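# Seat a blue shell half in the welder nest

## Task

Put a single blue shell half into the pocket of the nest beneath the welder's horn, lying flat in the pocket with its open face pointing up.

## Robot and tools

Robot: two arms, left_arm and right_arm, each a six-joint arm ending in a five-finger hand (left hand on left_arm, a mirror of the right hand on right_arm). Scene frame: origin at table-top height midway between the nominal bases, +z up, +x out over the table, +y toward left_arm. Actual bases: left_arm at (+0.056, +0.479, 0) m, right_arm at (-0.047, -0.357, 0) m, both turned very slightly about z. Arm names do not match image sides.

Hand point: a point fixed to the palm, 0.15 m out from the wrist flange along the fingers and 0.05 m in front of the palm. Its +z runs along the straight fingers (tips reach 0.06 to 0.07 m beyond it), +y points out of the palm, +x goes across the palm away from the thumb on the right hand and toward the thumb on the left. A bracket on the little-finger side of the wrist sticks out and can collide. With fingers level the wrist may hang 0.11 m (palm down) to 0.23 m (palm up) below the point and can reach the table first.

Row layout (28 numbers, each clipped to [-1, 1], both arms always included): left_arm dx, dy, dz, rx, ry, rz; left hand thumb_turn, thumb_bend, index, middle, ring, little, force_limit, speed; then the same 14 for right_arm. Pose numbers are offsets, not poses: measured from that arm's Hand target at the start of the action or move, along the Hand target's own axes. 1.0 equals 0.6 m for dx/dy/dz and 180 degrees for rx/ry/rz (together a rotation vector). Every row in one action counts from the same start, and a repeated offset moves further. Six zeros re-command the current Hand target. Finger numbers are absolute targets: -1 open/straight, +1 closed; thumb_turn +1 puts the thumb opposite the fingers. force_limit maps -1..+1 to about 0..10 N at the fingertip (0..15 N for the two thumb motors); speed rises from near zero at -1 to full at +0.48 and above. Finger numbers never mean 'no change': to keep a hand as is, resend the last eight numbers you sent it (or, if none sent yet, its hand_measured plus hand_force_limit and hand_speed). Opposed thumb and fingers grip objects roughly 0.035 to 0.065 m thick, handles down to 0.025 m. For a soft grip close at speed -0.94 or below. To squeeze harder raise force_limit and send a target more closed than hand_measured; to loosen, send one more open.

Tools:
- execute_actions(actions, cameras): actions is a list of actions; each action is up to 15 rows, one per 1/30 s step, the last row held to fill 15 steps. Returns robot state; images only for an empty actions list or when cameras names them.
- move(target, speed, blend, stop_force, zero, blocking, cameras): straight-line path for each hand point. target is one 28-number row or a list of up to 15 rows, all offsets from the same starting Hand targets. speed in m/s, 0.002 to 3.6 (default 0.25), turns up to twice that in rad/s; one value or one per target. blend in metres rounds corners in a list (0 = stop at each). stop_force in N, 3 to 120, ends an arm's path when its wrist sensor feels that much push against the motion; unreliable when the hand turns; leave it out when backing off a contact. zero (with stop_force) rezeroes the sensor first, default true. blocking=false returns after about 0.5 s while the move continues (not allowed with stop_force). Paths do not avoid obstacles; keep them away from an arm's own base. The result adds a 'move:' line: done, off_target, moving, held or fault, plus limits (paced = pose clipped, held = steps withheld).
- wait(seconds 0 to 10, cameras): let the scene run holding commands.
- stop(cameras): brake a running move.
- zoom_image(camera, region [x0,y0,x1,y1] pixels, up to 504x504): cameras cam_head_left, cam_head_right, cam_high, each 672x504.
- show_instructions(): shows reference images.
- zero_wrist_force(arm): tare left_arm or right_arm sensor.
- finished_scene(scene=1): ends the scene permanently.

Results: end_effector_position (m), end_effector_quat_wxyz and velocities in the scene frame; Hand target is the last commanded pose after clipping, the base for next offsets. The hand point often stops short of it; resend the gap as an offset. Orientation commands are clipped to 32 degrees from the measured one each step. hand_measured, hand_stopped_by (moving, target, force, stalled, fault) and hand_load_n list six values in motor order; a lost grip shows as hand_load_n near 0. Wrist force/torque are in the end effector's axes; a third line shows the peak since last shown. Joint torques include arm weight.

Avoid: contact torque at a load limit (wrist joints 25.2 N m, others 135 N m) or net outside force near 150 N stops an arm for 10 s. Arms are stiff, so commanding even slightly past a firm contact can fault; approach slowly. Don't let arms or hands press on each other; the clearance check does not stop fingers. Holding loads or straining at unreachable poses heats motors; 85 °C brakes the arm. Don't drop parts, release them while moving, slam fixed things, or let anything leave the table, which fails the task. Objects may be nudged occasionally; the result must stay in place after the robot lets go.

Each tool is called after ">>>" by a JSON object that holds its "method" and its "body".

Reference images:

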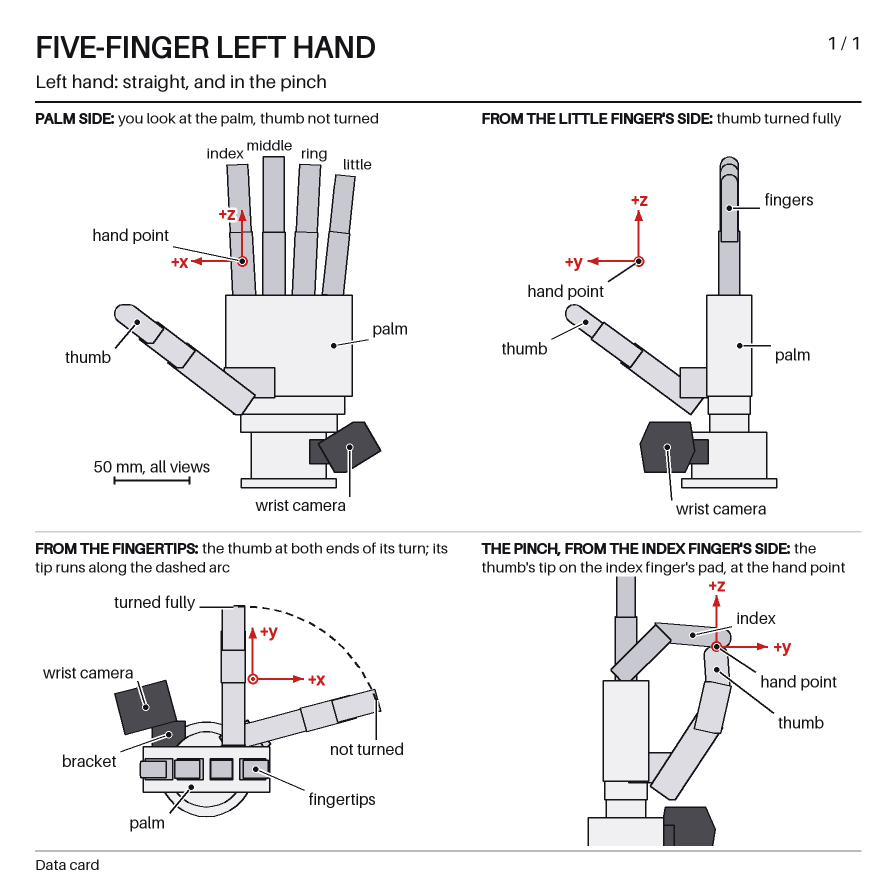

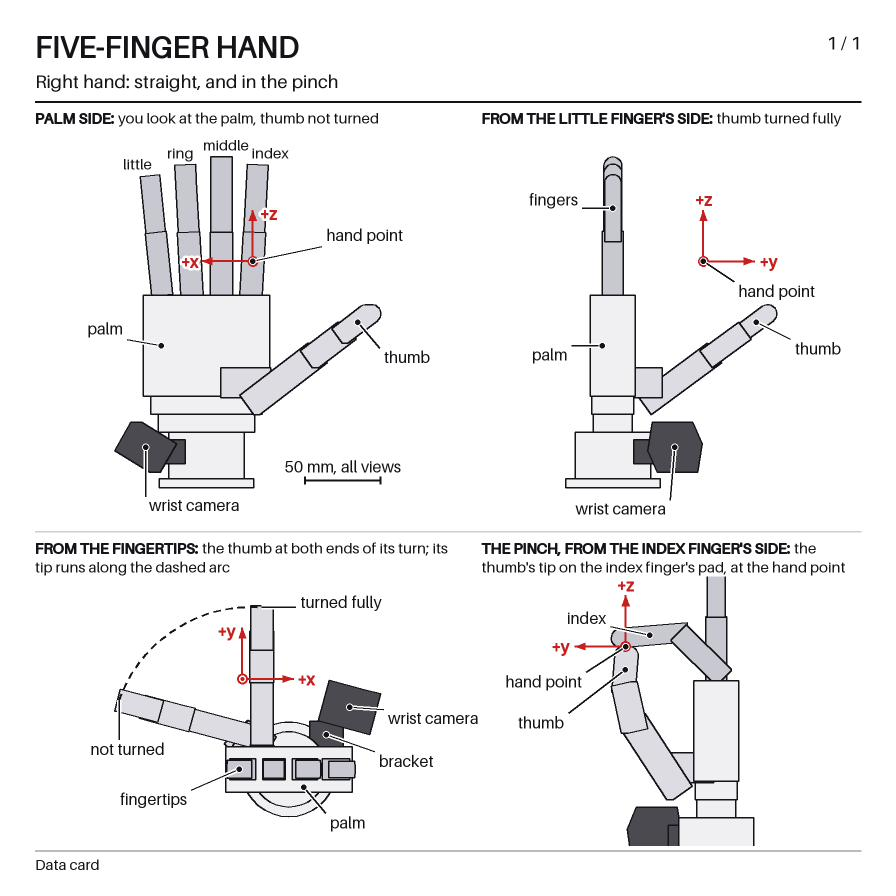

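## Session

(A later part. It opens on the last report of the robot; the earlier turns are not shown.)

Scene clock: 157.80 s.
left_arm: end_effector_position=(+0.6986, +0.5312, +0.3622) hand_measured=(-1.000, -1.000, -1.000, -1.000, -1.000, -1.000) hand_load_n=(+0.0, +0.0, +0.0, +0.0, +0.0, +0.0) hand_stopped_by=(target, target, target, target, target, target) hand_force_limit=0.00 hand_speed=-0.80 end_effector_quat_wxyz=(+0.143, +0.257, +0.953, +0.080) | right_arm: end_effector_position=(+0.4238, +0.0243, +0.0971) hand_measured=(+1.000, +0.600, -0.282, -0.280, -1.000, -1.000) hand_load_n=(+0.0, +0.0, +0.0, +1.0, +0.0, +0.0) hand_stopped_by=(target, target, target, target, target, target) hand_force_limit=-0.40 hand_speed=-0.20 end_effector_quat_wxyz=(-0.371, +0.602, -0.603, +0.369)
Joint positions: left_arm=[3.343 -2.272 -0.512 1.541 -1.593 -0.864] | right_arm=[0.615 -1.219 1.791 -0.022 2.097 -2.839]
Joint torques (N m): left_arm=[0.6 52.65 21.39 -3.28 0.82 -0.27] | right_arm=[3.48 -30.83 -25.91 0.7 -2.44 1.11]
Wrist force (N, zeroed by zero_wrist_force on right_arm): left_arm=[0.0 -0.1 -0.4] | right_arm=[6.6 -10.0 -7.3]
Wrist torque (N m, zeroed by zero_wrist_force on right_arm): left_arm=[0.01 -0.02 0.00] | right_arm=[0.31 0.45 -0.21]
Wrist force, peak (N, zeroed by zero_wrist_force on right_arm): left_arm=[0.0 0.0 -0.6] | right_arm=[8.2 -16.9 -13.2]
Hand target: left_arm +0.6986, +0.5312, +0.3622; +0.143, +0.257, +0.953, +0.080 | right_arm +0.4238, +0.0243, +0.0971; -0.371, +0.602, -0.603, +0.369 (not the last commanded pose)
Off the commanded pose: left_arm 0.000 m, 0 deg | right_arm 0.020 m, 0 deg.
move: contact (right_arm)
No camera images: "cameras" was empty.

>>> {"method": "move", "body": {"target": [[0,0,0,0,0,0,-1,-1,-1,-1,-1,-1,0,-0.8,0.0017,-0.0059,-0.003,0,0,0,1,0.6,-0.28,-0.28,-1,-1,-0.4,-0.2],[0,0,0,0,0,0,-1,-1,-1,-1,-1,-1,0,-0.8,0.0017,-0.0361,-0.0184,0,0,0,1,0.6,-0.28,-0.28,-1,-1,-0.4,-0.2],[0,0,0,0,0,0,-1,-1,-1,-1,-1,-1,0,-0.8,0.0017,0.0553,-0.1967,0,0,0,1,0.6,-0.28,-0.28,-1,-1,-0.4,-0.2],[0,0,0,0,0,0,-1,-1,-1,-1,-1,-1,0,-0.8,0.457,-0.0445,-0.254,0,0,0,1,0.6,-0.28,-0.28,-1,-1,-0.4,-0.2]], "speed": [0.04,0.1,0.2,0.35], "blend": [0.001,0.003,0.03,0], "cameras": ["all"]}}

>>> {"method": "zoom_image", "body": {"camera": "cam_head_left", "region": [358, 316, 400, 350]}}

>>> {"method": "zoom_image", "body": {"camera": "cam_head_right", "region": [353, 316, 395, 350]}}

>>> {"method": "zoom_image", "body": {"camera": "cam_high", "region": [40, 230, 160, 370]}}

Scene clock: 160.43 s.
left_arm: end_effector_position=(+0.6986, +0.5312, +0.3622) hand_measured=(-1.000, -1.000, -1.000, -1.000, -1.000, -1.000) hand_load_n=(+0.0, +0.0, +0.0, +0.0, +0.0, +0.0) hand_stopped_by=(target, target, target, target, target, target) hand_force_limit=0.00 hand_speed=-0.80 end_effector_quat_wxyz=(+0.143, +0.257, +0.953, +0.080) | right_arm: end_effector_position=(+0.3003, -0.2502, +0.1891) hand_measured=(+1.000, +0.600, -0.282, -0.280, -1.000, -1.000) hand_load_n=(+0.0, +0.0, +0.0, +0.0, +0.0, +0.0) hand_stopped_by=(target, target, target, target, target, target) hand_force_limit=-0.40 hand_speed=-0.20 end_effector_quat_wxyz=(-0.371, +0.602, -0.603, +0.369)
Joint positions: left_arm=[3.343 -2.272 -0.512 1.541 -1.593 -0.864] | right_arm=[-0.436 -2.15 2.343 0.32 1.17 -3.355]
Joint torques (N m): left_arm=[0.19 52.69 20.66 -3.21 0.81 -0.14] | right_arm=[-6.11 10.2 -31.63 -1.9 -1 0.61]
Wrist force (N, zeroed by zero_wrist_force on right_arm): left_arm=[0.1 0.1 -0.3] | right_arm=[0.1 0.5 -0.1]
Wrist torque (N m, zeroed by zero_wrist_force on right_arm): left_arm=[0.04 -0.03 0.00] | right_arm=[0.07 -0.01 0.01]
Wrist force, peak (N, zeroed by zero_wrist_force on right_arm): left_arm=[0.2 0.0 -0.6] | right_arm=[6.5 -10.1 -7.2]
Hand target: left_arm +0.6986, +0.5312, +0.3622; +0.143, +0.257, +0.953, +0.080 | right_arm +0.3004, -0.2503, +0.1891; -0.371, +0.602, -0.603, +0.369
Off the commanded pose: left_arm 0.000 m, 0 deg | right_arm 0.000 m, 0 deg.
move: done

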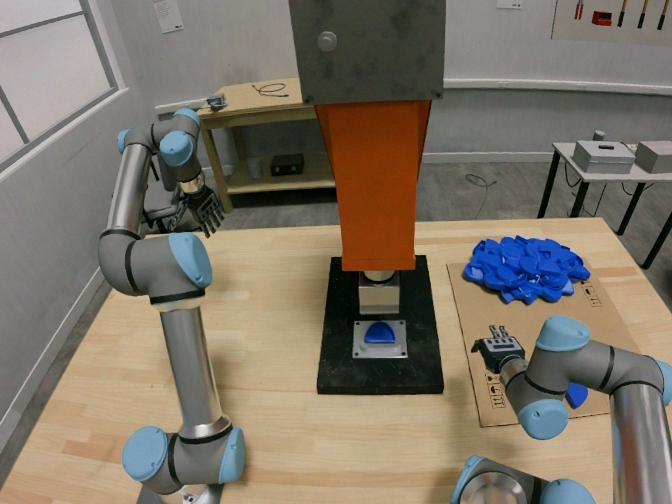

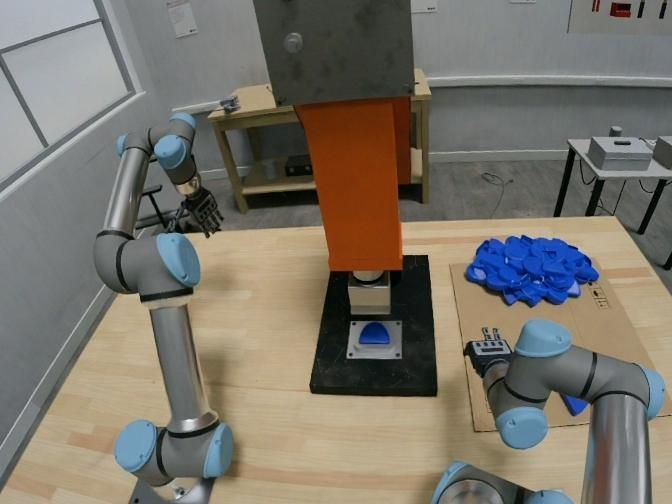

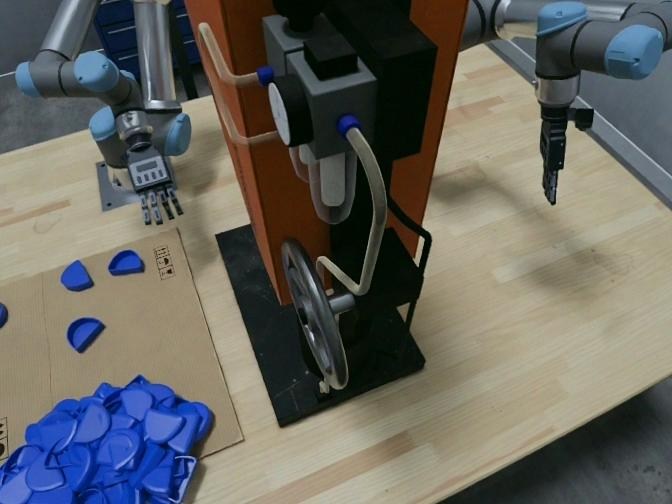

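Scaled by 12.000.

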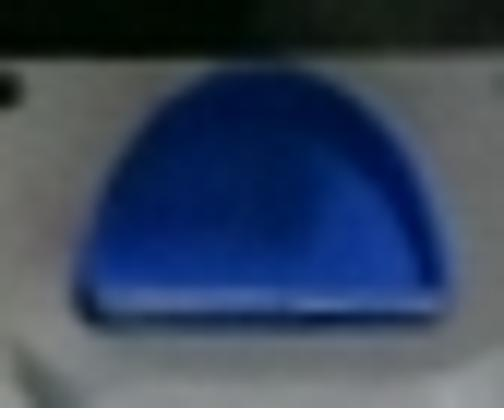

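Scaled by 12.000.

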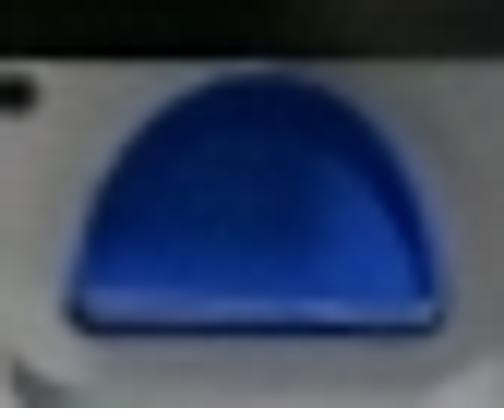

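Scaled by 3.600.

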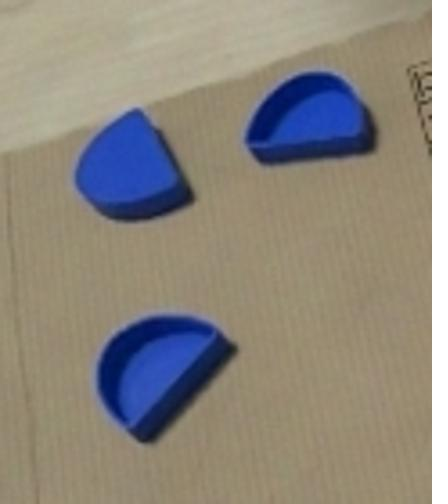

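>>> {"method": "move", "body": {"target": [[0,0,0,0,0,0,-1,-1,-1,-1,-1,-1,0,-0.8,-0.4172,0.0879,0.0628,0,0,0,1,0.6,-0.28,-1,-1,-1,-0.4,-0.2],[0,0,0,0,0,0,-1,-1,-1,-1,-1,-1,0,-0.8,-0.4172,0.008,0.2343,0,0,0,1,0.6,-0.28,-1,-1,-1,-0.4,-0.2]], "speed": [0.3,0.12], "blend": [0.02,0], "cameras": []}}

>>> {"method": "move", "body": {"target": [0,0,0,0,0,0,-1,-1,-1,-1,-1,-1,0,-0.8,0,0.0743,0.0378,0,0,0,1,0.6,-0.28,-1,-1,-1,-0.4,-0.2], "speed": 0.02, "stop_force": 5, "cameras": []}}

Scene clock: 162.93 s.
left_arm: end_effector_position=(+0.6986, +0.5312, +0.3622) hand_measured=(-1.000, -1.000, -1.000, -1.000, -1.000, -1.000) hand_load_n=(+0.0, +0.0, +0.0, +0.0, +0.0, +0.0) hand_stopped_by=(target, target, target, target, target, target) hand_force_limit=0.00 hand_speed=-0.80 end_effector_quat_wxyz=(+0.143, +0.257, +0.953, +0.080) | right_arm: end_effector_position=(+0.4232, +0.0004, +0.1220) hand_measured=(+1.000, +0.600, -0.282, -1.000, -1.000, -1.000) hand_load_n=(+0.0, +0.0, +0.0, +0.0, +0.0, +0.0) hand_stopped_by=(target, target, target, target, target, target) hand_force_limit=-0.40 hand_speed=-0.20 end_effector_quat_wxyz=(-0.371, +0.602, -0.603, +0.369)
Joint positions: left_arm=[3.343 -2.272 -0.512 1.541 -1.593 -0.864] | right_arm=[0.567 -1.294 1.82 0.011 2.056 -2.868]
Joint torques (N m): left_arm=[0.45 52.29 21.82 -3.51 0.72 -0.07] | right_arm=[5.48 -34.34 -4.36 1.77 1.69 1.79]
Wrist force (N, zeroed by zero_wrist_force on right_arm): left_arm=[0.0 0.1 -0.2] | right_arm=[0.0 0.0 -0.2]
Wrist torque (N m, zeroed by zero_wrist_force on right_arm): left_arm=[0.03 0.00 -0.01] | right_arm=[0.00 0.01 0.00]
Wrist force, peak (N, zeroed by zero_wrist_force on right_arm): left_arm=[0.0 -0.2 -0.6] | right_arm=[-2.1 1.3 -0.7]
Hand target: left_arm +0.6986, +0.5312, +0.3622; +0.143, +0.257, +0.953, +0.080 | right_arm +0.4232, +0.0004, +0.1219; -0.371, +0.602, -0.603, +0.369
Off the commanded pose: left_arm 0.000 m, 0 deg | right_arm 0.000 m, 0 deg.
move: done
No camera images: "cameras" was empty.

Scene clock: 165.63 s.
left_arm: end_effector_position=(+0.6986, +0.5312, +0.3622) hand_measured=(-1.000, -1.000, -1.000, -1.000, -1.000, -1.000) hand_load_n=(+0.0, +0.0, +0.0, +0.0, +0.0, +0.0) hand_stopped_by=(target, target, target, target, target, target) hand_force_limit=0.00 hand_speed=-0.80 end_effector_quat_wxyz=(+0.143, +0.257, +0.953, +0.080) | right_arm: end_effector_position=(+0.4233, +0.0005, +0.0921) hand_measured=(+1.000, +0.600, -0.282, -1.000, -1.000, -1.000) hand_load_n=(+0.0, +0.5, +0.5, +0.0, +0.0, +0.0) hand_stopped_by=(target, target, target, target, target, target) hand_force_limit=-0.40 hand_speed=-0.20 end_effector_quat_wxyz=(-0.371, +0.602, -0.603, +0.369)
Joint positions: left_arm=[3.343 -2.272 -0.512 1.541 -1.593 -0.864] | right_arm=[0.568 -1.255 1.857 -0.064 2.056 -2.867]
Joint torques (N m): left_arm=[0.7 52.5 20.83 -3.48 0.85 -0.25] | right_arm=[-0.41 -34.26 -26.75 -1.88 -0.75 -1.99]
Wrist force (N, zeroed by zero_wrist_force on right_arm): left_arm=[0.0 0.1 -0.3] | right_arm=[-0.1 -3.5 -2.7]
Wrist torque (N m, zeroed by zero_wrist_force on right_arm): left_arm=[0.04 -0.02 0.00] | right_arm=[0.08 -0.02 -0.01]
Wrist force, peak (N, zeroed by zero_wrist_force on right_arm): left_arm=[0.2 -0.1 -0.6] | right_arm=[1.2 -16.4 -14.0]
Hand target: left_arm +0.6986, +0.5312, +0.3622; +0.143, +0.257, +0.953, +0.080 | right_arm +0.4233, +0.0005, +0.0921; -0.371, +0.602, -0.603, +0.369 (not the last commanded pose)
Off the commanded pose: left_arm 0.000 m, 0 deg | right_arm 0.020 m, 0 deg.
move: contact (right_arm)
No camera images: "cameras" was empty.

>>> {"method": "move", "body": {"target": [[0,0,0,0,0,0,-1,-1,-1,-1,-1,-1,0,-0.8,0,-0.0104,-0.0053,0,0,0,1,0.6,-0.28,-1,-1,-1,-0.4,-0.2],[0,0,0,0,0,0,-1,-1,-1,-1,-1,-1,0,-0.8,0.0783,-0.0104,-0.0053,0,0,0,1,0.6,-0.28,-1,-1,-1,-0.4,-0.2]], "speed": [0.06,0.06], "blend": [0.001,0], "stop_force": 5, "cameras": []}}

>>> {"method": "move", "body": {"target": [0,0,0,0,0,0,-1,-1,-1,-1,-1,-1,0,-0.8,0,0.0446,0.0227,0,0,0,1,0.6,-0.28,-1,-1,-1,-0.4,-0.2], "speed": 0.015, "stop_force": 5, "cameras": []}}

Scene clock: 168.40 s.
left_arm: end_effector_position=(+0.6986, +0.5312, +0.3622) hand_measured=(-1.000, -1.000, -1.000, -1.000, -1.000, -1.000) hand_load_n=(+0.0, +0.0, +0.0, +0.0, +0.0, +0.0) hand_stopped_by=(target, target, target, target, target, target) hand_force_limit=0.00 hand_speed=-0.80 end_effector_quat_wxyz=(+0.143, +0.257, +0.953, +0.080) | right_arm: end_effector_position=(+0.4233, -0.0465, +0.0989) hand_measured=(+1.000, +0.600, -0.282, -1.000, -1.000, -1.000) hand_load_n=(+0.0, +0.0, +0.0, +0.0, +0.0, -0.5) hand_stopped_by=(target, target, target, target, target, target) hand_force_limit=-0.40 hand_speed=-0.20 end_effector_quat_wxyz=(-0.371, +0.602, -0.603, +0.369)
Joint positions: left_arm=[3.343 -2.272 -0.512 1.541 -1.593 -0.864] | right_arm=[0.46 -1.347 1.955 -0.096 1.963 -2.927]
Joint torques (N m): left_arm=[0.12 52.54 21.04 -3.32 0.84 0] | right_arm=[6.47 -17.24 -28.86 1.96 0 1.89]
Wrist force (N, zeroed by zero_wrist_force on right_arm): left_arm=[0.1 -0.1 -0.2] | right_arm=[0.0 0.0 -0.1]
Wrist torque (N m, zeroed by zero_wrist_force on right_arm): left_arm=[0.01 -0.03 0.01] | right_arm=[0.00 0.01 0.03]
Wrist force, peak (N, zeroed by zero_wrist_force on right_arm): left_arm=[0.1 0.1 -0.6] | right_arm=[-0.3 -3.6 -2.8]
Hand target: left_arm +0.6986, +0.5312, +0.3622; +0.143, +0.257, +0.953, +0.080 | right_arm +0.4233, -0.0465, +0.0989; -0.371, +0.602, -0.603, +0.369
Off the commanded pose: left_arm 0.000 m, 0 deg | right_arm 0.000 m, 0 deg.
move: done
No camera images: "cameras" was empty.

Scene clock: 170.20 s.
left_arm: end_effector_position=(+0.6986, +0.5312, +0.3622) hand_measured=(-1.000, -1.000, -1.000, -1.000, -1.000, -1.000) hand_load_n=(+0.0, +0.0, +0.0, +0.0, +0.0, +0.0) hand_stopped_by=(target, target, target, target, target, target) hand_force_limit=0.00 hand_speed=-0.80 end_effector_quat_wxyz=(+0.143, +0.257, +0.953, +0.080) | right_arm: end_effector_position=(+0.4233, -0.0465, +0.0882) hand_measured=(+1.000, +0.600, -0.282, -1.000, -1.000, -1.000) hand_load_n=(+0.0, +0.0, +0.0, +0.0, +0.0, +0.0) hand_stopped_by=(target, target, target, target, target, target) hand_force_limit=-0.40 hand_speed=-0.20 end_effector_quat_wxyz=(-0.371, +0.602, -0.603, +0.369)
Joint positions: left_arm=[3.343 -2.272 -0.512 1.541 -1.593 -0.864] | right_arm=[0.461 -1.331 1.968 -0.125 1.963 -2.927]
Joint torques (N m): left_arm=[0.46 52.08 21.47 -3.52 0.9 -0.22] | right_arm=[3.03 -30.08 -25.9 -1.39 0.79 -1.68]
Wrist force (N, zeroed by zero_wrist_force on right_arm): left_arm=[0.3 -0.1 -0.2] | right_arm=[0.0 -4.1 -3.5]
Wrist torque (N m, zeroed by zero_wrist_force on right_arm): left_arm=[0.00 -0.05 0.02] | right_arm=[0.15 -0.05 0.03]
Wrist force, peak (N, zeroed by zero_wrist_force on right_arm): left_arm=[0.0 0.0 -0.5] | right_arm=[1.1 -13.8 -11.9]
Hand target: left_arm +0.6986, +0.5312, +0.3622; +0.143, +0.257, +0.953, +0.080 | right_arm +0.4233, -0.0465, +0.0882; -0.371, +0.602, -0.603, +0.369 (not the last commanded pose)
Off the commanded pose: left_arm 0.000 m, 0 deg | right_arm 0.019 m, 0 deg.
move: contact (right_arm)
No camera images: "cameras" was empty.

>>> {"method": "move", "body": {"target": [[0,0,0,0,0,0,-1,-1,-1,-1,-1,-1,0,-0.8,0,-0.0104,-0.0053,0,0,0,1,0.6,-0.28,-1,-1,-1,-0.4,-0.2],[0,0,0,0,0,0,-1,-1,-1,-1,-1,-1,0,-0.8,-0.0842,-0.0134,-0.0068,0,0,0,1,0.6,-0.28,-1,-1,-1,-0.4,-0.2]], "speed": [0.06,0.08], "blend": [0.001,0], "stop_force": 6, "cameras": []}}

>>> {"method": "move", "body": {"target": [0,0,0,0,0,0,-1,-1,-1,-1,-1,-1,0,-0.8,0,0.0446,0.0227,0,0,0,1,0.6,-0.28,-1,-1,-1,-0.4,-0.2], "speed": 0.015, "stop_force": 14, "cameras": []}}

Scene clock: 171.50 s.
left_arm: end_effector_position=(+0.6986, +0.5312, +0.3622) hand_measured=(-1.000, -1.000, -1.000, -1.000, -1.000, -1.000) hand_load_n=(+0.0, +0.0, +0.0, +0.0, +0.0, -0.5) hand_stopped_by=(target, target, target, target, target, target) hand_force_limit=0.00 hand_speed=-0.80 end_effector_quat_wxyz=(+0.143, +0.257, +0.953, +0.080) | right_arm: end_effector_position=(+0.4234, -0.0464, +0.0885) hand_measured=(+1.000, +0.600, -0.282, -1.000, -1.000, -1.000) hand_load_n=(+0.0, +0.0, +0.0, +0.0, +0.0, +0.0) hand_stopped_by=(target, target, target, target, target, target) hand_force_limit=-0.40 hand_speed=-0.20 end_effector_quat_wxyz=(-0.371, +0.602, -0.603, +0.369)
Joint positions: left_arm=[3.343 -2.272 -0.512 1.541 -1.593 -0.864] | right_arm=[0.461 -1.331 1.967 -0.125 1.963 -2.927]
Joint torques (N m): left_arm=[0.34 52.65 21.44 -3.38 0.93 -0.29] | right_arm=[1.96 -32.65 -3.11 1.93 1.01 -1.32]
Wrist force (N, zeroed by zero_wrist_force on right_arm): left_arm=[0.1 0.1 -0.4] | right_arm=[0.0 0.1 -0.3]
Wrist torque (N m, zeroed by zero_wrist_force on right_arm): left_arm=[0.05 -0.03 0.01] | right_arm=[0.05 0.00 0.01]
Wrist force, peak (N, zeroed by zero_wrist_force on right_arm): left_arm=[-0.2 0.0 -0.6] | right_arm=[0.0 -4.5 -3.5]
Hand target: left_arm +0.6986, +0.5312, +0.3622; +0.143, +0.257, +0.953, +0.080 | right_arm +0.4234, -0.0464, +0.0886; -0.371, +0.602, -0.603, +0.369 (not the last commanded pose)
Off the commanded pose: left_arm 0.000 m, 0 deg | right_arm 0.051 m, 0 deg.
move: contact (right_arm); path passed 0 of 2 targets
No camera images: "cameras" was empty.

Scene clock: 172.60 s.
left_arm: end_effector_position=(+0.6986, +0.5312, +0.3622) hand_measured=(-1.000, -1.000, -1.000, -1.000, -1.000, -1.000) hand_load_n=(+0.0, +0.0, +0.0, +0.0, +0.5, +0.5) hand_stopped_by=(target, target, target, target, target, target) hand_force_limit=0.00 hand_speed=-0.80 end_effector_quat_wxyz=(+0.143, +0.257, +0.953, +0.080) | right_arm: end_effector_position=(+0.4233, -0.0465, +0.0878) hand_measured=(+1.000, +0.600, -0.282, -1.000, -1.000, -1.000) hand_load_n=(+0.0, +0.0, +0.5, +0.0, +0.0, +0.0) hand_stopped_by=(target, target, target, target, target, target) hand_force_limit=-0.40 hand_speed=-0.20 end_effector_quat_wxyz=(-0.371, +0.602, -0.603, +0.369)
Joint positions: left_arm=[3.343 -2.272 -0.512 1.541 -1.593 -0.864] | right_arm=[0.461 -1.33 1.968 -0.127 1.963 -2.927]
Joint torques (N m): left_arm=[0.54 52.61 21.47 -3.35 0.8 -0.18] | right_arm=[1.7 -12.07 -23.54 -0.74 -0.74 -1.04]
Wrist force (N, zeroed by zero_wrist_force on right_arm): left_arm=[0.0 0.0 -0.4] | right_arm=[-0.1 -9.7 -7.5]
Wrist torque (N m, zeroed by zero_wrist_force on right_arm): left_arm=[0.02 -0.01 0.00] | right_arm=[0.31 -0.05 0.04]
Wrist force, peak (N, zeroed by zero_wrist_force on right_arm): left_arm=[0.1 0.0 -0.6] | right_arm=[1.9 -22.1 -19.3]
Hand target: left_arm +0.6986, +0.5312, +0.3622; +0.143, +0.257, +0.953, +0.080 | right_arm +0.4233, -0.0465, +0.0878; -0.371, +0.602, -0.603, +0.369 (not the last commanded pose)
Off the commanded pose: left_arm 0.000 m, 0 deg | right_arm 0.029 m, 0 deg.
move: contact (right_arm)
No camera images: "cameras" was empty.

>>> {"method": "move", "body": {"target": [[0,0,0,0,0,0,-1,-1,-1,-1,-1,-1,0,-0.8,0,-0.0134,-0.0068,0,0,0,1,0.6,-0.28,-1,-1,-1,-0.4,-0.2],[0,0,0,0,0,0,-1,-1,-1,-1,-1,-1,0,-0.8,-0.0833,-0.0149,-0.0076,0,0,0,1,0.6,-0.28,-1,-1,-1,-0.4,-0.2]], "speed": [0.06,0.08], "blend": [0.001,0], "cameras": []}}

>>> {"method": "move", "body": {"target": [0,0,0,0,0,0,-1,-1,-1,-1,-1,-1,0,-0.8,0,0.0446,0.0227,0,0,0,1,0.6,-0.28,-1,-1,-1,-0.4,-0.2], "speed": 0.012, "stop_force": 14, "cameras": []}}

Scene clock: 176.73 s.
left_arm: end_effector_position=(+0.6986, +0.5312, +0.3622) hand_measured=(-1.000, -1.000, -1.000, -1.000, -1.000, -1.000) hand_load_n=(+0.0, +0.0, +0.0, +0.0, +0.0, +0.0) hand_stopped_by=(target, target, target, target, target, target) hand_force_limit=0.00 hand_speed=-0.80 end_effector_quat_wxyz=(+0.143, +0.257, +0.953, +0.080) | right_arm: end_effector_position=(+0.4233, +0.0035, +0.0980) hand_measured=(+1.000, +0.600, -0.282, -1.000, -1.000, -1.000) hand_load_n=(+0.0, +0.0, -0.5, +0.0, +0.0, +0.0) hand_stopped_by=(target, target, target, target, target, target) hand_force_limit=-0.40 hand_speed=-0.20 end_effector_quat_wxyz=(-0.371, +0.602, -0.603, +0.369)
Joint positions: left_arm=[3.343 -2.272 -0.512 1.541 -1.593 -0.864] | right_arm=[0.574 -1.258 1.843 -0.046 2.061 -2.864]
Joint torques (N m): left_arm=[0.72 52.08 21.11 -3.46 0.95 -0.18] | right_arm=[-4.43 -35.68 -5.28 -2.65 -1.84 -1.86]
Wrist force (N, zeroed by zero_wrist_force on right_arm): left_arm=[0.0 0.0 -0.2] | right_arm=[4.2 -0.5 -1.0]
Wrist torque (N m, zeroed by zero_wrist_force on right_arm): left_arm=[0.03 -0.01 0.00] | right_arm=[0.06 0.23 0.10]
Wrist force, peak (N, zeroed by zero_wrist_force on right_arm): left_arm=[-0.1 0.1 -0.6] | right_arm=[0.2 -10.2 -8.0]
Hand target: left_arm +0.6986, +0.5312, +0.3622; +0.143, +0.257, +0.953, +0.080 | right_arm +0.4233, +0.0035, +0.0980; -0.371, +0.602, -0.603, +0.369
Off the commanded pose: left_arm 0.000 m, 0 deg | right_arm 0.000 m, 0 deg.
move: done
No camera images: "cameras" was empty.

Scene clock: 178.33 s.
left_arm: end_effector_position=(+0.6986, +0.5312, +0.3622) hand_measured=(-1.000, -1.000, -1.000, -1.000, -1.000, -1.000) hand_load_n=(+0.0, +0.0, +0.0, +0.0, +0.0, +0.0) hand_stopped_by=(target, target, target, target, target, target) hand_force_limit=0.00 hand_speed=-0.80 end_effector_quat_wxyz=(+0.143, +0.257, +0.953, +0.080) | right_arm: end_effector_position=(+0.4233, +0.0035, +0.0918) hand_measured=(+1.000, +0.600, -0.282, -1.000, -1.000, -1.000) hand_load_n=(+0.0, +0.0, -0.5, +0.0, +0.0, +0.0) hand_stopped_by=(target, target, target, target, target, target) hand_force_limit=-0.40 hand_speed=-0.20 end_effector_quat_wxyz=(-0.371, +0.602, -0.603, +0.369)
Joint positions: left_arm=[3.343 -2.272 -0.512 1.541 -1.593 -0.864] | right_arm=[0.574 -1.25 1.85 -0.062 2.061 -2.864]
Joint torques (N m): left_arm=[0.79 52.52 21.22 -3.36 0.88 -0.28] | right_arm=[4.51 -30.32 -24.54 2.47 -1.34 -1.41]
Wrist force (N, zeroed by zero_wrist_force on right_arm): left_arm=[0.0 0.0 -0.3] | right_arm=[1.4 -8.2 -7.6]
Wrist torque (N m, zeroed by zero_wrist_force on right_arm): left_arm=[0.03 -0.02 0.00] | right_arm=[0.33 0.06 0.07]
Wrist force, peak (N, zeroed by zero_wrist_force on right_arm): left_arm=[-0.3 0.0 -0.5] | right_arm=[3.2 -16.9 -14.7]
Hand target: left_arm +0.6986, +0.5312, +0.3622; +0.143, +0.257, +0.953, +0.080 | right_arm +0.4233, +0.0035, +0.0918; -0.371, +0.602, -0.603, +0.369 (not the last commanded pose)
Off the commanded pose: left_arm 0.000 m, 0 deg | right_arm 0.024 m, 0 deg.
move: contact (right_arm)
No camera images: "cameras" was empty.

>>> {"method": "move", "body": {"target": [0,0,0,0,0,0,-1,-1,-1,-1,-1,-1,0,-0.8,-0.0083,-0.0012,-0.0006,0,0,0,1,0.6,-0.28,-1,-1,-1,-0.4,-0.2], "speed": 0.01, "stop_force": 8, "cameras": []}}

>>> {"method": "move", "body": {"target": [0,0,0,0,0,0,-1,-1,-1,-1,-1,-1,0,-0.8,0,0.0446,0.0227,0,0,0,1,0.6,-0.28,-1,-1,-1,-0.4,-0.2], "speed": 0.012, "stop_force": 14, "cameras": []}}

Scene clock: 179.83 s.
left_arm: end_effector_position=(+0.6986, +0.5312, +0.3622) hand_measured=(-1.000, -1.000, -1.000, -1.000, -1.000, -1.000) hand_load_n=(+0.0, +0.0, +0.0, +0.0, +0.0, +0.0) hand_stopped_by=(target, target, target, target, target, target) hand_force_limit=0.00 hand_speed=-0.80 end_effector_quat_wxyz=(+0.143, +0.257, +0.953, +0.080) | right_arm: end_effector_position=(+0.4233, +0.0041, +0.0920) hand_measured=(+1.000, +0.600, -0.282, -1.000, -1.000, -1.000) hand_load_n=(+0.0, +0.0, +0.0, +0.0, +0.0, +0.0) hand_stopped_by=(target, target, target, target, target, target) hand_force_limit=-0.40 hand_speed=-0.20 end_effector_quat_wxyz=(-0.371, +0.602, -0.603, +0.369)
Joint positions: left_arm=[3.343 -2.272 -0.512 1.541 -1.593 -0.864] | right_arm=[0.575 -1.249 1.848 -0.061 2.062 -2.863]
Joint torques (N m): left_arm=[0.27 52.34 21.26 -3.46 0.99 -0.36] | right_arm=[-3.12 -32.41 -3.44 -2.76 -1.17 -1.81]
Wrist force (N, zeroed by zero_wrist_force on right_arm): left_arm=[-0.1 0.1 -0.3] | right_arm=[8.8 -6.0 -4.9]
Wrist torque (N m, zeroed by zero_wrist_force on right_arm): left_arm=[0.04 0.00 -0.01] | right_arm=[0.21 0.35 0.18]
Wrist force, peak (N, zeroed by zero_wrist_force on right_arm): left_arm=[0.0 0.1 -0.5] | right_arm=[13.1 -5.8 -4.7]
Hand target: left_arm +0.6986, +0.5312, +0.3622; +0.143, +0.257, +0.953, +0.080 | right_arm +0.4233, +0.0041, +0.0920; -0.371, +0.602, -0.603, +0.369 (not the last commanded pose)
Off the commanded pose: left_arm 0.000 m, 0 deg | right_arm 0.004 m, 0 deg.
move: contact (right_arm)
No camera images: "cameras" was empty.

Scene clock: 180.90 s.
left_arm: end_effector_position=(+0.6986, +0.5312, +0.3622) hand_measured=(-1.000, -1.000, -1.000, -1.000, -1.000, -1.000) hand_load_n=(+0.0, +0.0, +0.0, +0.0, +0.0, +0.0) hand_stopped_by=(target, target, target, target, target, target) hand_force_limit=0.00 hand_speed=-0.80 end_effector_quat_wxyz=(+0.143, +0.257, +0.953, +0.080) | right_arm: end_effector_position=(+0.4234, +0.0041, +0.0915) hand_measured=(+1.000, +0.600, -0.282, -1.000, -1.000, -1.000) hand_load_n=(+0.0, +0.0, -0.5, +0.0, +0.0, -0.5) hand_stopped_by=(target, target, target, target, target, target) hand_force_limit=-0.40 hand_speed=-0.20 end_effector_quat_wxyz=(-0.371, +0.602, -0.603, +0.369)
Joint positions: left_arm=[3.343 -2.272 -0.512 1.541 -1.593 -0.864] | right_arm=[0.575 -1.248 1.849 -0.063 2.063 -2.863]
Joint torques (N m): left_arm=[0.12 53.24 21.38 -3.26 0.9 -0.23] | right_arm=[-1.58 -24.61 -25.89 1.45 -3.49 -1.45]
Wrist force (N, zeroed by zero_wrist_force on right_arm): left_arm=[-0.1 0.0 -0.2] | right_arm=[9.3 -10.8 -9.9]
Wrist torque (N m, zeroed by zero_wrist_force on right_arm): left_arm=[0.03 0.01 -0.01] | right_arm=[0.40 0.36 0.15]
Wrist force, peak (N, zeroed by zero_wrist_force on right_arm): left_arm=[0.1 -0.2 -0.5] | right_arm=[11.1 -21.4 -19.4]
Hand target: left_arm +0.6986, +0.5312, +0.3622; +0.143, +0.257, +0.953, +0.080 | right_arm +0.4234, +0.0041, +0.0915; -0.371, +0.602, -0.603, +0.369 (not the last commanded pose)
Off the commanded pose: left_arm 0.000 m, 0 deg | right_arm 0.030 m, 0 deg.
move: contact (right_arm)
No camera images: "cameras" was empty.

>>> {"method": "move", "body": {"target": [0,0,0,0,0,0,-1,-1,-1,-1,-1,-1,0,-0.8,0.0075,0.0006,0.0003,0,0,0,1,0.6,-0.28,-1,-1,-1,-0.4,-0.2], "speed": 0.01, "stop_force": 14, "cameras": []}}

>>> {"method": "move", "body": {"target": [0,0,0,0,0,0,-1,-1,-1,-1,-1,-1,0,-0.8,0.001,0.0446,0.0227,0,0,0,1,0.6,-0.28,-1,-1,-1,-0.4,-0.2], "speed": 0.012, "stop_force": 12, "cameras": []}}

>>> {"method": "move", "body": {"target": [0,0,0,0,0,0,-1,-1,-1,-1,-1,-1,0,-0.8,0.0075,0.0006,0.0003,0,0,0,1,0.6,-0.28,-1,-1,-1,-0.4,-0.2], "speed": 0.01, "stop_force": 14, "cameras": []}}

Scene clock: 182.17 s.
left_arm: end_effector_position=(+0.6986, +0.5312, +0.3622) hand_measured=(-1.000, -1.000, -1.000, -1.000, -1.000, -1.000) hand_load_n=(+0.0, +0.0, +0.0, +0.0, +0.0, +0.0) hand_stopped_by=(target, target, target, target, target, target) hand_force_limit=0.00 hand_speed=-0.80 end_effector_quat_wxyz=(+0.143, +0.257, +0.953, +0.080) | right_arm: end_effector_position=(+0.4235, +0.0031, +0.0915) hand_measured=(+1.000, +0.600, -0.282, -1.000, -1.000, -1.000) hand_load_n=(+0.0, +0.0, -0.5, +0.0, +0.0, +0.0) hand_stopped_by=(target, target, target, target, target, target) hand_force_limit=-0.40 hand_speed=-0.20 end_effector_quat_wxyz=(-0.372, +0.602, -0.603, +0.369)
Joint positions: left_arm=[3.343 -2.272 -0.512 1.541 -1.593 -0.864] | right_arm=[0.573 -1.25 1.852 -0.065 2.06 -2.865]
Joint torques (N m): left_arm=[0.31 52.62 21.05 -3.39 0.87 -0.13] | right_arm=[5.12 -13.94 -23.4 3.34 1.21 1.44]
Wrist force (N, zeroed by zero_wrist_force on right_arm): left_arm=[0.0 -0.1 -0.2] | right_arm=[-2.2 -9.3 -8.3]
Wrist torque (N m, zeroed by zero_wrist_force on right_arm): left_arm=[0.01 -0.01 -0.01] | right_arm=[0.30 -0.14 0.06]
Wrist force, peak (N, zeroed by zero_wrist_force on right_arm): left_arm=[0.2 -0.1 -0.5] | right_arm=[9.3 -11.4 -9.6]
Hand target: left_arm +0.6986, +0.5312, +0.3622; +0.143, +0.257, +0.953, +0.080 | right_arm +0.4235, +0.0031, +0.0915; -0.372, +0.602, -0.603, +0.369 (not the last commanded pose)
Off the commanded pose: left_arm 0.000 m, 0 deg | right_arm 0.004 m, 0 deg.
move: contact (right_arm)
No camera images: "cameras" was empty.

Scene clock: 183.30 s.
left_arm: end_effector_position=(+0.6986, +0.5312, +0.3622) hand_measured=(-1.000, -1.000, -1.000, -1.000, -1.000, -1.000) hand_load_n=(+0.0, +0.0, +0.0, +0.0, +0.0, +0.0) hand_stopped_by=(target, target, target, target, target, target) hand_force_limit=0.00 hand_speed=-0.80 end_effector_quat_wxyz=(+0.143, +0.257, +0.953, +0.080) | right_arm: end_effector_position=(+0.4235, +0.0032, +0.0911) hand_measured=(+1.000, +0.600, -0.282, -1.000, -1.000, -1.000) hand_load_n=(+0.0, +0.0, -1.0, +0.0, +0.0, +0.0) hand_stopped_by=(target, target, target, target, target, target) hand_force_limit=-0.40 hand_speed=-0.20 end_effector_quat_wxyz=(-0.372, +0.602, -0.603, +0.369)
Joint positions: left_arm=[3.343 -2.272 -0.512 1.541 -1.593 -0.864] | right_arm=[0.573 -1.249 1.852 -0.065 2.06 -2.865]
Joint torques (N m): left_arm=[0.82 52.64 21.68 -3.41 0.95 -0.2] | right_arm=[3.84 -26.91 -22.19 0.06 0.65 0.18]
Wrist force (N, zeroed by zero_wrist_force on right_arm): left_arm=[-0.1 0.0 -0.3] | right_arm=[-1.3 -14.0 -12.7]
Wrist torque (N m, zeroed by zero_wrist_force on right_arm): left_arm=[0.03 -0.01 0.00] | right_arm=[0.42 -0.11 0.05]
Wrist force, peak (N, zeroed by zero_wrist_force on right_arm): left_arm=[0.3 0.2 -0.4] | right_arm=[-0.2 -22.5 -20.5]
Hand target: left_arm +0.6986, +0.5312, +0.3622; +0.143, +0.257, +0.953, +0.080 | right_arm +0.4235, +0.0032, +0.0911; -0.372, +0.602, -0.603, +0.369 (not the last commanded pose)
Off the commanded pose: left_arm 0.000 m, 0 deg | right_arm 0.030 m, 0 deg.
move: contact (right_arm)
No camera images: "cameras" was empty.

Scene clock: 184.40 s.
left_arm: end_effector_position=(+0.6986, +0.5312, +0.3622) hand_measured=(-1.000, -1.000, -1.000, -1.000, -1.000, -1.000) hand_load_n=(+0.0, +0.0, +0.0, +0.0, +0.0, -0.5) hand_stopped_by=(target, target, target, target, target, target) hand_force_limit=0.00 hand_speed=-0.80 end_effector_quat_wxyz=(+0.143, +0.257, +0.953, +0.080) | right_arm: end_effector_position=(+0.4235, -0.0013, +0.0907) hand_measured=(+1.000, +0.600, -0.282, -1.000, -1.000, -1.000) hand_load_n=(+0.0, +0.0, +3.5, +0.0, -0.5, +0.0) hand_stopped_by=(target, target, target, target, target, target) hand_force_limit=-0.40 hand_speed=-0.20 end_effector_quat_wxyz=(-0.372, +0.602, -0.603, +0.369)
Joint positions: left_arm=[3.343 -2.272 -0.512 1.541 -1.593 -0.864] | right_arm=[0.563 -1.257 1.863 -0.072 2.052 -2.87]
Joint torques (N m): left_arm=[0.76 52.32 20.77 -3.38 0.94 -0.18] | right_arm=[1.74 -10.88 -19.14 4.98 3.52 0.5]
Wrist force (N, zeroed by zero_wrist_force on right_arm): left_arm=[0.2 -0.1 -0.4] | right_arm=[-8.3 -14.2 -10.1]
Wrist torque (N m, zeroed by zero_wrist_force on right_arm): left_arm=[0.02 -0.04 0.01] | right_arm=[0.48 -0.46 0.07]
Wrist force, peak (N, zeroed by zero_wrist_force on right_arm): left_arm=[0.1 -0.1 -0.6] | right_arm=[-8.6 -15.3 -10.4]
Hand target: left_arm +0.6986, +0.5312, +0.3622; +0.143, +0.257, +0.953, +0.080 | right_arm +0.4236, -0.0013, +0.0907; -0.372, +0.602, -0.603, +0.369
Off the commanded pose: left_arm 0.000 m, 0 deg | right_arm 0.000 m, 0 deg.
move: done
No camera images: "cameras" was empty.

>>> {"method": "move", "body": {"target": [[0,0,0,0,0,0,-1,-1,-1,-1,-1,-1,0,-0.8,0,-0.0457,-0.0233,0,0,0,1,0.6,-0.28,-1,-1,-1,-0.4,-0.2],[0,0,0,0,0,0,-1,-1,-1,-1,-1,-1,0,-0.8,-0.0388,-0.0457,-0.0233,0,0,0,1,0.6,-0.6,-0.28,-1,-1,-0.4,-0.1],[0,0,0,0,0,0,-1,-1,-1,-1,-1,-1,0,-0.8,-0.0388,-0.0116,-0.0059,0,0,0,1,0.6,-0.6,-0.28,-1,-1,-0.4,-0.1]], "speed": [0.08,0.08,0.05], "blend": [0.001,0,0], "cameras": []}}

>>> {"method": "move", "body": {"target": [0,0,0,0,0,0,-1,-1,-1,-1,-1,-1,0,-0.8,0,0.0297,0.0151,0,0,0,1,0.6,-0.6,-0.28,-1,-1,-0.4,-0.1], "speed": 0.015, "stop_force": 4, "cameras": []}}

>>> {"method": "move", "body": {"target": [0,0,0,0,0,0,-1,-1,-1,-1,-1,-1,0,-0.8,0.02,0.0006,0.0003,0,0,0,1,0.6,-0.6,-0.28,-1,-1,-0.4,-0.1], "speed": 0.012, "stop_force": 6, "cameras": []}}

>>> {"method": "move", "body": {"target": [0,0,0,0,0,0,-1,-1,-1,-1,-1,-1,0,-0.8,0,0.0297,0.0151,0,0,0,1,0.6,-0.6,-0.28,-1,-1,-0.4,-0.1], "speed": 0.012, "stop_force": 10, "cameras": []}}

Scene clock: 187.97 s.
left_arm: end_effector_position=(+0.6986, +0.5312, +0.3622) hand_measured=(-1.000, -1.000, -1.000, -1.000, -1.000, -1.000) hand_load_n=(+0.0, +0.0, +0.0, +0.0, +0.0, +0.0) hand_stopped_by=(target, target, target, target, target, target) hand_force_limit=0.00 hand_speed=-0.80 end_effector_quat_wxyz=(+0.143, +0.257, +0.953, +0.080) | right_arm: end_effector_position=(+0.4234, +0.0219, +0.0984) hand_measured=(+1.000, +0.600, -0.600, -0.280, -1.000, -1.000) hand_load_n=(+0.0, +0.0, +0.0, +0.0, +0.0, +0.0) hand_stopped_by=(target, target, target, target, target, target) hand_force_limit=-0.40 hand_speed=-0.10 end_effector_quat_wxyz=(-0.371, +0.602, -0.603, +0.369) end_effector_velocity=(+0.000, +0.000, +0.002) end_effector_angular_velocity=(-0.001, +0.001, -0.001)
Joint positions: left_arm=[3.343 -2.272 -0.512 1.541 -1.593 -0.864] | right_arm=[0.611 -1.226 1.798 -0.024 2.093 -2.842]
Joint velocities: left_arm=[within noise] | right_arm=[-0.001 -0.002 -0.003 0.006 0 0]
Joint torques (N m): left_arm=[0.63 52.35 20.04 -3.36 1.06 -0.16] | right_arm=[3.99 -37.44 -29.44 1.95 1.86 1.24]
Wrist force (N, zeroed by zero_wrist_force on right_arm): left_arm=[0.0 -0.1 -0.3] | right_arm=[0.1 0.2 0.2]
Wrist torque (N m, zeroed by zero_wrist_force on right_arm): left_arm=[0.01 -0.01 0.00] | right_arm=[0.02 -0.02 0.05]
Wrist force, peak (N, zeroed by zero_wrist_force on right_arm): left_arm=[0.3 -0.3 -0.6] | right_arm=[-8.6 -14.8 -10.2]
Hand target: left_arm +0.6986, +0.5312, +0.3622; +0.143, +0.257, +0.953, +0.080 | right_arm +0.4235, +0.0219, +0.0986; -0.372, +0.602, -0.603, +0.369
Off the commanded pose: left_arm 0.000 m, 0 deg | right_arm 0.000 m, 0 deg.
move: done
No camera images: "cameras" was empty.

Scene clock: 189.23 s.
left_arm: end_effector_position=(+0.6986, +0.5312, +0.3622) hand_measured=(-1.000, -1.000, -1.000, -1.000, -1.000, -1.000) hand_load_n=(+0.0, +0.0, +0.0, +0.0, +0.0, +0.0) hand_stopped_by=(target, target, target, target, target, target) hand_force_limit=0.00 hand_speed=-0.80 end_effector_quat_wxyz=(+0.143, +0.257, +0.953, +0.080) | right_arm: end_effector_position=(+0.4236, +0.0220, +0.0967) hand_measured=(+1.000, +0.600, -0.600, -0.280, -1.000, -1.000) hand_load_n=(+0.0, +0.5, +0.0, +0.0, +0.0, +0.0) hand_stopped_by=(target, target, target, target, target, target) hand_force_limit=-0.40 hand_speed=-0.10 end_effector_quat_wxyz=(-0.372, +0.602, -0.603, +0.369)
Joint positions: left_arm=[3.343 -2.272 -0.512 1.541 -1.593 -0.864] | right_arm=[0.611 -1.223 1.799 -0.028 2.093 -2.842]
Joint torques (N m): left_arm=[0.35 52.96 21.02 -3.44 0.89 -0.19] | right_arm=[2.18 -34.18 -27.06 -1.46 -0.75 0.77]
Wrist force (N, zeroed by zero_wrist_force on right_arm): left_arm=[0.0 -0.1 -0.3] | right_arm=[-0.2 -3.3 -2.3]
Wrist torque (N m, zeroed by zero_wrist_force on right_arm): left_arm=[0.00 -0.02 0.00] | right_arm=[0.10 0.00 -0.01]
Wrist force, peak (N, zeroed by zero_wrist_force on right_arm): left_arm=[0.0 -0.2 -0.6] | right_arm=[0.1 -12.9 -10.4]
Hand target: left_arm +0.6986, +0.5312, +0.3622; +0.143, +0.257, +0.953, +0.080 | right_arm +0.4236, +0.0220, +0.0967; -0.372, +0.602, -0.603, +0.369 (not the last commanded pose)
Off the commanded pose: left_arm 0.000 m, 0 deg | right_arm 0.018 m, 0 deg.
move: contact (right_arm)
No camera images: "cameras" was empty.

Scene clock: 190.73 s.
left_arm: end_effector_position=(+0.6986, +0.5312, +0.3622) hand_measured=(-1.000, -1.000, -1.000, -1.000, -1.000, -1.000) hand_load_n=(+0.0, +0.0, +0.0, +0.0, +0.0, +0.0) hand_stopped_by=(target, target, target, target, target, target) hand_force_limit=0.00 hand_speed=-0.80 end_effector_quat_wxyz=(+0.143, +0.257, +0.953, +0.080) | right_arm: end_effector_position=(+0.4236, +0.0146, +0.0965) hand_measured=(+1.000, +0.600, -0.600, -0.280, -1.000, -1.000) hand_load_n=(+0.0, +0.0, +3.0, +0.0, +0.0, +0.0) hand_stopped_by=(target, target, target, target, target, target) hand_force_limit=-0.40 hand_speed=-0.10 end_effector_quat_wxyz=(-0.372, +0.602, -0.603, +0.369)
Joint positions: left_arm=[3.343 -2.272 -0.512 1.541 -1.593 -0.864] | right_arm=[0.596 -1.236 1.818 -0.039 2.08 -2.851]
Joint torques (N m): left_arm=[-0.22 52.69 20.53 -3.43 0.92 -0.24] | right_arm=[5.85 -19.56 -25.7 3.5 1.29 1.48]
Wrist force (N, zeroed by zero_wrist_force on right_arm): left_arm=[0.1 0.0 -0.4] | right_arm=[-5.1 -2.6 1.0]
Wrist torque (N m, zeroed by zero_wrist_force on right_arm): left_arm=[0.03 -0.03 0.01] | right_arm=[0.07 -0.30 -0.12]
Wrist force, peak (N, zeroed by zero_wrist_force on right_arm): left_arm=[0.1 0.1 -0.6] | right_arm=[-8.6 -2.9 1.3]
Hand target: left_arm +0.6986, +0.5312, +0.3622; +0.143, +0.257, +0.953, +0.080 | right_arm +0.4236, +0.0146, +0.0965; -0.372, +0.602, -0.603, +0.369 (not the last commanded pose)
Off the commanded pose: left_arm 0.000 m, 0 deg | right_arm 0.005 m, 0 deg.
move: contact (right_arm)
No camera images: "cameras" was empty.

Scene clock: 191.83 s.
left_arm: end_effector_position=(+0.6986, +0.5312, +0.3622) hand_measured=(-1.000, -1.000, -1.000, -1.000, -1.000, -1.000) hand_load_n=(+0.0, +0.0, +0.0, +0.0, +0.0, +0.0) hand_stopped_by=(target, target, target, target, target, target) hand_force_limit=0.00 hand_speed=-0.80 end_effector_quat_wxyz=(+0.143, +0.257, +0.953, +0.080) | right_arm: end_effector_position=(+0.4237, +0.0147, +0.0959) hand_measured=(+1.000, +0.600, -0.600, -0.280, -1.000, -1.000) hand_load_n=(+0.0, +0.5, +4.5, -0.5, +0.0, +0.0) hand_stopped_by=(target, target, target, target, target, target) hand_force_limit=-0.40 hand_speed=-0.10 end_effector_quat_wxyz=(-0.372, +0.602, -0.603, +0.369)
Joint positions: left_arm=[3.343 -2.272 -0.512 1.541 -1.593 -0.864] | right_arm=[0.596 -1.235 1.819 -0.04 2.08 -2.851]
Joint torques (N m): left_arm=[0.39 53.48 20.57 -3.54 0.97 -0.3] | right_arm=[4.15 -31.82 -23.23 2.3 0.78 0.86]
Wrist force (N, zeroed by zero_wrist_force on right_arm): left_arm=[0.2 -0.1 -0.3] | right_arm=[-3.7 -9.2 -3.5]
Wrist torque (N m, zeroed by zero_wrist_force on right_arm): left_arm=[0.02 -0.04 0.01] | right_arm=[0.21 -0.15 -0.23]
Wrist force, peak (N, zeroed by zero_wrist_force on right_arm): left_arm=[0.1 -0.1 -0.5] | right_arm=[-2.1 -18.4 -12.3]
Hand target: left_arm +0.6986, +0.5312, +0.3622; +0.143, +0.257, +0.953, +0.080 | right_arm +0.4237, +0.0147, +0.0960; -0.372, +0.602, -0.603, +0.369 (not the last commanded pose)
Off the commanded pose: left_arm 0.000 m, 0 deg | right_arm 0.019 m, 0 deg.
move: contact (right_arm)
No camera images: "cameras" was empty.

>>> {"method": "move", "body": {"target": [[0,0,0,0,0,0,-1,-1,-1,-1,-1,-1,0,-0.8,0,-0.0379,-0.0193,0,0,0,1,0.6,-0.6,-0.28,-1,-1,-0.4,-0.1],[0,0,0,0,0,0,-1,-1,-1,-1,-1,-1,0,-0.8,0.0648,-0.0379,-0.0193,0,0,0,1,0.6,-0.28,-1,-1,-1,-0.4,0.1],[0,0,0,0,0,0,-1,-1,-1,-1,-1,-1,0,-0.8,0.0648,-0.0015,-0.0008,0,0,0,1,0.6,-0.28,-1,-1,-1,-0.4,0.1],[0,0,0,0,0,0,-1,-1,-1,-1,-1,-1,0,-0.8,0.0648,-0.0181,0.0304,0,0,0,1,0.6,-0.28,-1,-1,-1,-0.4,0.1]], "speed": [0.08,0.08,0.06,0.06], "blend": [0.001,0,0.001,0], "cameras": []}}

>>> {"method": "move", "body": {"target": [0,0,0,0,0,0,-1,-1,-1,-1,-1,-1,0,-0.8,0,0.0446,0.0227,0,0,0,1,0.6,-0.28,-1,-1,-1,-0.4,0.1], "speed": 0.015, "stop_force": 4, "cameras": []}}

Scene clock: 194.83 s.
left_arm: end_effector_position=(+0.6986, +0.5312, +0.3622) hand_measured=(-1.000, -1.000, -1.000, -1.000, -1.000, -1.000) hand_load_n=(+0.0, +0.0, +0.0, +0.0, +0.0, +0.0) hand_stopped_by=(target, target, target, target, target, target) hand_force_limit=0.00 hand_speed=-0.80 end_effector_quat_wxyz=(+0.143, +0.257, +0.953, +0.080) | right_arm: end_effector_position=(+0.4451, -0.0242, +0.0973) hand_measured=(+1.000, +0.600, -0.280, -1.000, -1.000, -1.000) hand_load_n=(+0.0, +0.0, +0.0, +0.0, +0.0, +0.0) hand_stopped_by=(target, target, target, target, target, target) hand_force_limit=-0.40 hand_speed=0.10 end_effector_quat_wxyz=(-0.372, +0.602, -0.603, +0.369) end_effector_velocity=(-0.002, -0.001, -0.001) end_effector_angular_velocity=(-0.002, +0.003, -0.003)
Joint positions: left_arm=[3.343 -2.272 -0.512 1.541 -1.593 -0.864] | right_arm=[0.487 -1.276 1.867 -0.075 1.986 -2.912]
Joint velocities: left_arm=[within noise] | right_arm=[0.001 -0.001 0.005 0 0.004 0.002]
Joint torques (N m): left_arm=[0.4 53.53 20.88 -3.34 0.97 -0.33] | right_arm=[7.14 -34.77 -4.8 -0.39 1.68 1.85]
Wrist force (N, zeroed by zero_wrist_force on right_arm): left_arm=[0.0 0.1 -0.4] | right_arm=[0.0 0.1 0.1]
Wrist torque (N m, zeroed by zero_wrist_force on right_arm): left_arm=[0.04 -0.01 0.00] | right_arm=[0.00 -0.01 0.08]
Wrist force, peak (N, zeroed by zero_wrist_force on right_arm): left_arm=[0.3 0.0 -0.7] | right_arm=[-3.9 -9.4 -3.5]
Hand target: left_arm +0.6986, +0.5312, +0.3622; +0.143, +0.257, +0.953, +0.080 | right_arm +0.4450, -0.0242, +0.0973; -0.372, +0.602, -0.603, +0.369
Off the commanded pose: left_arm 0.000 m, 0 deg | right_arm 0.000 m, 0 deg.
move: done
No camera images: "cameras" was empty.

Scene clock: 196.20 s.
left_arm: end_effector_position=(+0.6986, +0.5312, +0.3622) hand_measured=(-1.000, -1.000, -1.000, -1.000, -1.000, -1.000) hand_load_n=(+0.0, +0.0, +0.0, +0.0, +0.0, +0.0) hand_stopped_by=(target, target, target, target, target, target) hand_force_limit=0.00 hand_speed=-0.80 end_effector_quat_wxyz=(+0.143, +0.257, +0.953, +0.080) | right_arm: end_effector_position=(+0.4450, -0.0241, +0.0928) hand_measured=(+1.000, +0.600, -0.280, -1.000, -1.000, -1.000) hand_load_n=(+0.0, +0.0, +0.0, +0.0, +0.0, +0.0) hand_stopped_by=(target, target, target, target, target, target) hand_force_limit=-0.40 hand_speed=0.10 end_effector_quat_wxyz=(-0.372, +0.602, -0.603, +0.369)
Joint positions: left_arm=[3.343 -2.272 -0.512 1.541 -1.593 -0.864] | right_arm=[0.487 -1.269 1.872 -0.087 1.986 -2.912]
Joint torques (N m): left_arm=[0.21 52.56 20.58 -3.59 1.02 -0.13] | right_arm=[2.11 -33.56 -27.32 -1 -0.67 -0.85]
Wrist force (N, zeroed by zero_wrist_force on right_arm): left_arm=[-0.1 -0.1 -0.5] | right_arm=[0.0 -2.6 -2.3]
Wrist torque (N m, zeroed by zero_wrist_force on right_arm): left_arm=[0.02 -0.01 0.00] | right_arm=[0.09 -0.01 0.05]
Wrist force, peak (N, zeroed by zero_wrist_force on right_arm): left_arm=[0.0 -0.3 -0.6] | right_arm=[1.1 -12.0 -10.2]
Hand target: left_arm +0.6986, +0.5312, +0.3622; +0.143, +0.257, +0.953, +0.080 | right_arm +0.4450, -0.0241, +0.0928; -0.372, +0.602, -0.603, +0.369 (not the last commanded pose)
Off the commanded pose: left_arm 0.000 m, 0 deg | right_arm 0.026 m, 0 deg.
move: contact (right_arm)
No camera images: "cameras" was empty.

>>> {"method": "move", "body": {"target": [[0,0,0,0,0,0,-1,-1,-1,-1,-1,-1,0,-0.8,0,-0.0045,-0.0023,0,0,0,1,0.6,-0.28,-1,-1,-1,-0.4,0.1],[0,0,0,0,0,0,-1,-1,-1,-1,-1,-1,0,-0.8,-0.01,-0.0093,0.0073,0,0,0,1,0.6,-0.28,-1,-1,-1,-0.4,0.1]], "speed": [0.05,0.04], "blend": [0.001,0], "cameras": []}}

>>> {"method": "move", "body": {"target": [0,0,0,0,0,0,-1,-1,-1,-1,-1,-1,0,-0.8,0,0.0446,0.0227,0,0,0,1,0.6,-0.28,-1,-1,-1,-0.4,0.1], "speed": 0.015, "stop_force": 10, "cameras": []}}

Scene clock: 197.13 s.
left_arm: end_effector_position=(+0.6986, +0.5312, +0.3622) hand_measured=(-1.000, -1.000, -1.000, -1.000, -1.000, -1.000) hand_load_n=(+0.0, -0.5, +0.0, +0.0, +0.5, +0.0) hand_stopped_by=(target, target, target, target, target, target) hand_force_limit=0.00 hand_speed=-0.80 end_effector_quat_wxyz=(+0.143, +0.257, +0.953, +0.080) | right_arm: end_effector_position=(+0.4515, -0.0180, +0.0959) hand_measured=(+1.000, +0.600, -0.280, -1.000, -1.000, -1.000) hand_load_n=(+0.0, +0.5, +0.0, -0.5, +0.0, +0.0) hand_stopped_by=(target, target, target, target, target, target) hand_force_limit=-0.40 hand_speed=0.10 end_effector_quat_wxyz=(-0.372, +0.602, -0.603, +0.369)
Joint positions: left_arm=[3.343 -2.272 -0.512 1.541 -1.593 -0.864] | right_arm=[0.493 -1.254 1.842 -0.07 1.992 -2.909]
Joint torques (N m): left_arm=[0.78 52.2 21.16 -3.34 0.89 -0.35] | right_arm=[-2.16 -37.04 -4.08 -0.61 0.44 0.95]
Wrist force (N, zeroed by zero_wrist_force on right_arm): left_arm=[0.1 0.1 -0.3] | right_arm=[-0.1 0.2 -0.1]
Wrist torque (N m, zeroed by zero_wrist_force on right_arm): left_arm=[0.04 -0.02 0.00] | right_arm=[0.04 0.02 -0.03]
Wrist force, peak (N, zeroed by zero_wrist_force on right_arm): left_arm=[0.0 -0.1 -0.6] | right_arm=[0.1 -2.6 -2.0]
Hand target: left_arm +0.6986, +0.5312, +0.3622; +0.143, +0.257, +0.953, +0.080 | right_arm +0.4514, -0.0181, +0.0958; -0.372, +0.602, -0.603, +0.369
Off the commanded pose: left_arm 0.000 m, 0 deg | right_arm 0.000 m, 0 deg.
move: done
No camera images: "cameras" was empty.

Scene clock: 198.37 s.
left_arm: end_effector_position=(+0.6986, +0.5312, +0.3622) hand_measured=(-1.000, -1.000, -1.000, -1.000, -1.000, -1.000) hand_load_n=(+0.0, +0.0, +0.0, +0.0, +0.0, +0.0) hand_stopped_by=(target, target, target, target, target, target) hand_force_limit=0.00 hand_speed=-0.80 end_effector_quat_wxyz=(+0.143, +0.257, +0.953, +0.080) | right_arm: end_effector_position=(+0.4514, -0.0181, +0.0939) hand_measured=(+1.000, +0.600, -0.280, -1.000, -1.000, -1.000) hand_load_n=(+0.0, +0.5, +0.0, +0.0, +0.0, +0.0) hand_stopped_by=(target, target, target, target, target, target) hand_force_limit=-0.40 hand_speed=0.10 end_effector_quat_wxyz=(-0.372, +0.602, -0.603, +0.369)
Joint positions: left_arm=[3.343 -2.272 -0.512 1.541 -1.593 -0.864] | right_arm=[0.493 -1.252 1.844 -0.076 1.992 -2.909]
Joint torques (N m): left_arm=[0.15 52.92 20.99 -3.44 0.93 -0.24] | right_arm=[2.6 -30.58 -25.67 -1.09 -0.65 -0.09]
Wrist force (N, zeroed by zero_wrist_force on right_arm): left_arm=[0.0 0.1 -0.5] | right_arm=[-0.3 -7.4 -6.3]
Wrist torque (N m, zeroed by zero_wrist_force on right_arm): left_arm=[0.05 -0.01 0.00] | right_arm=[0.24 -0.01 -0.02]
Wrist force, peak (N, zeroed by zero_wrist_force on right_arm): left_arm=[0.0 0.0 -0.6] | right_arm=[1.7 -18.4 -16.2]
Hand target: left_arm +0.6986, +0.5312, +0.3622; +0.143, +0.257, +0.953, +0.080 | right_arm +0.4514, -0.0181, +0.0939; -0.372, +0.602, -0.603, +0.369 (not the last commanded pose)
Off the commanded pose: left_arm 0.000 m, 0 deg | right_arm 0.028 m, 0 deg.
move: contact (right_arm)
No camera images: "cameras" was empty.


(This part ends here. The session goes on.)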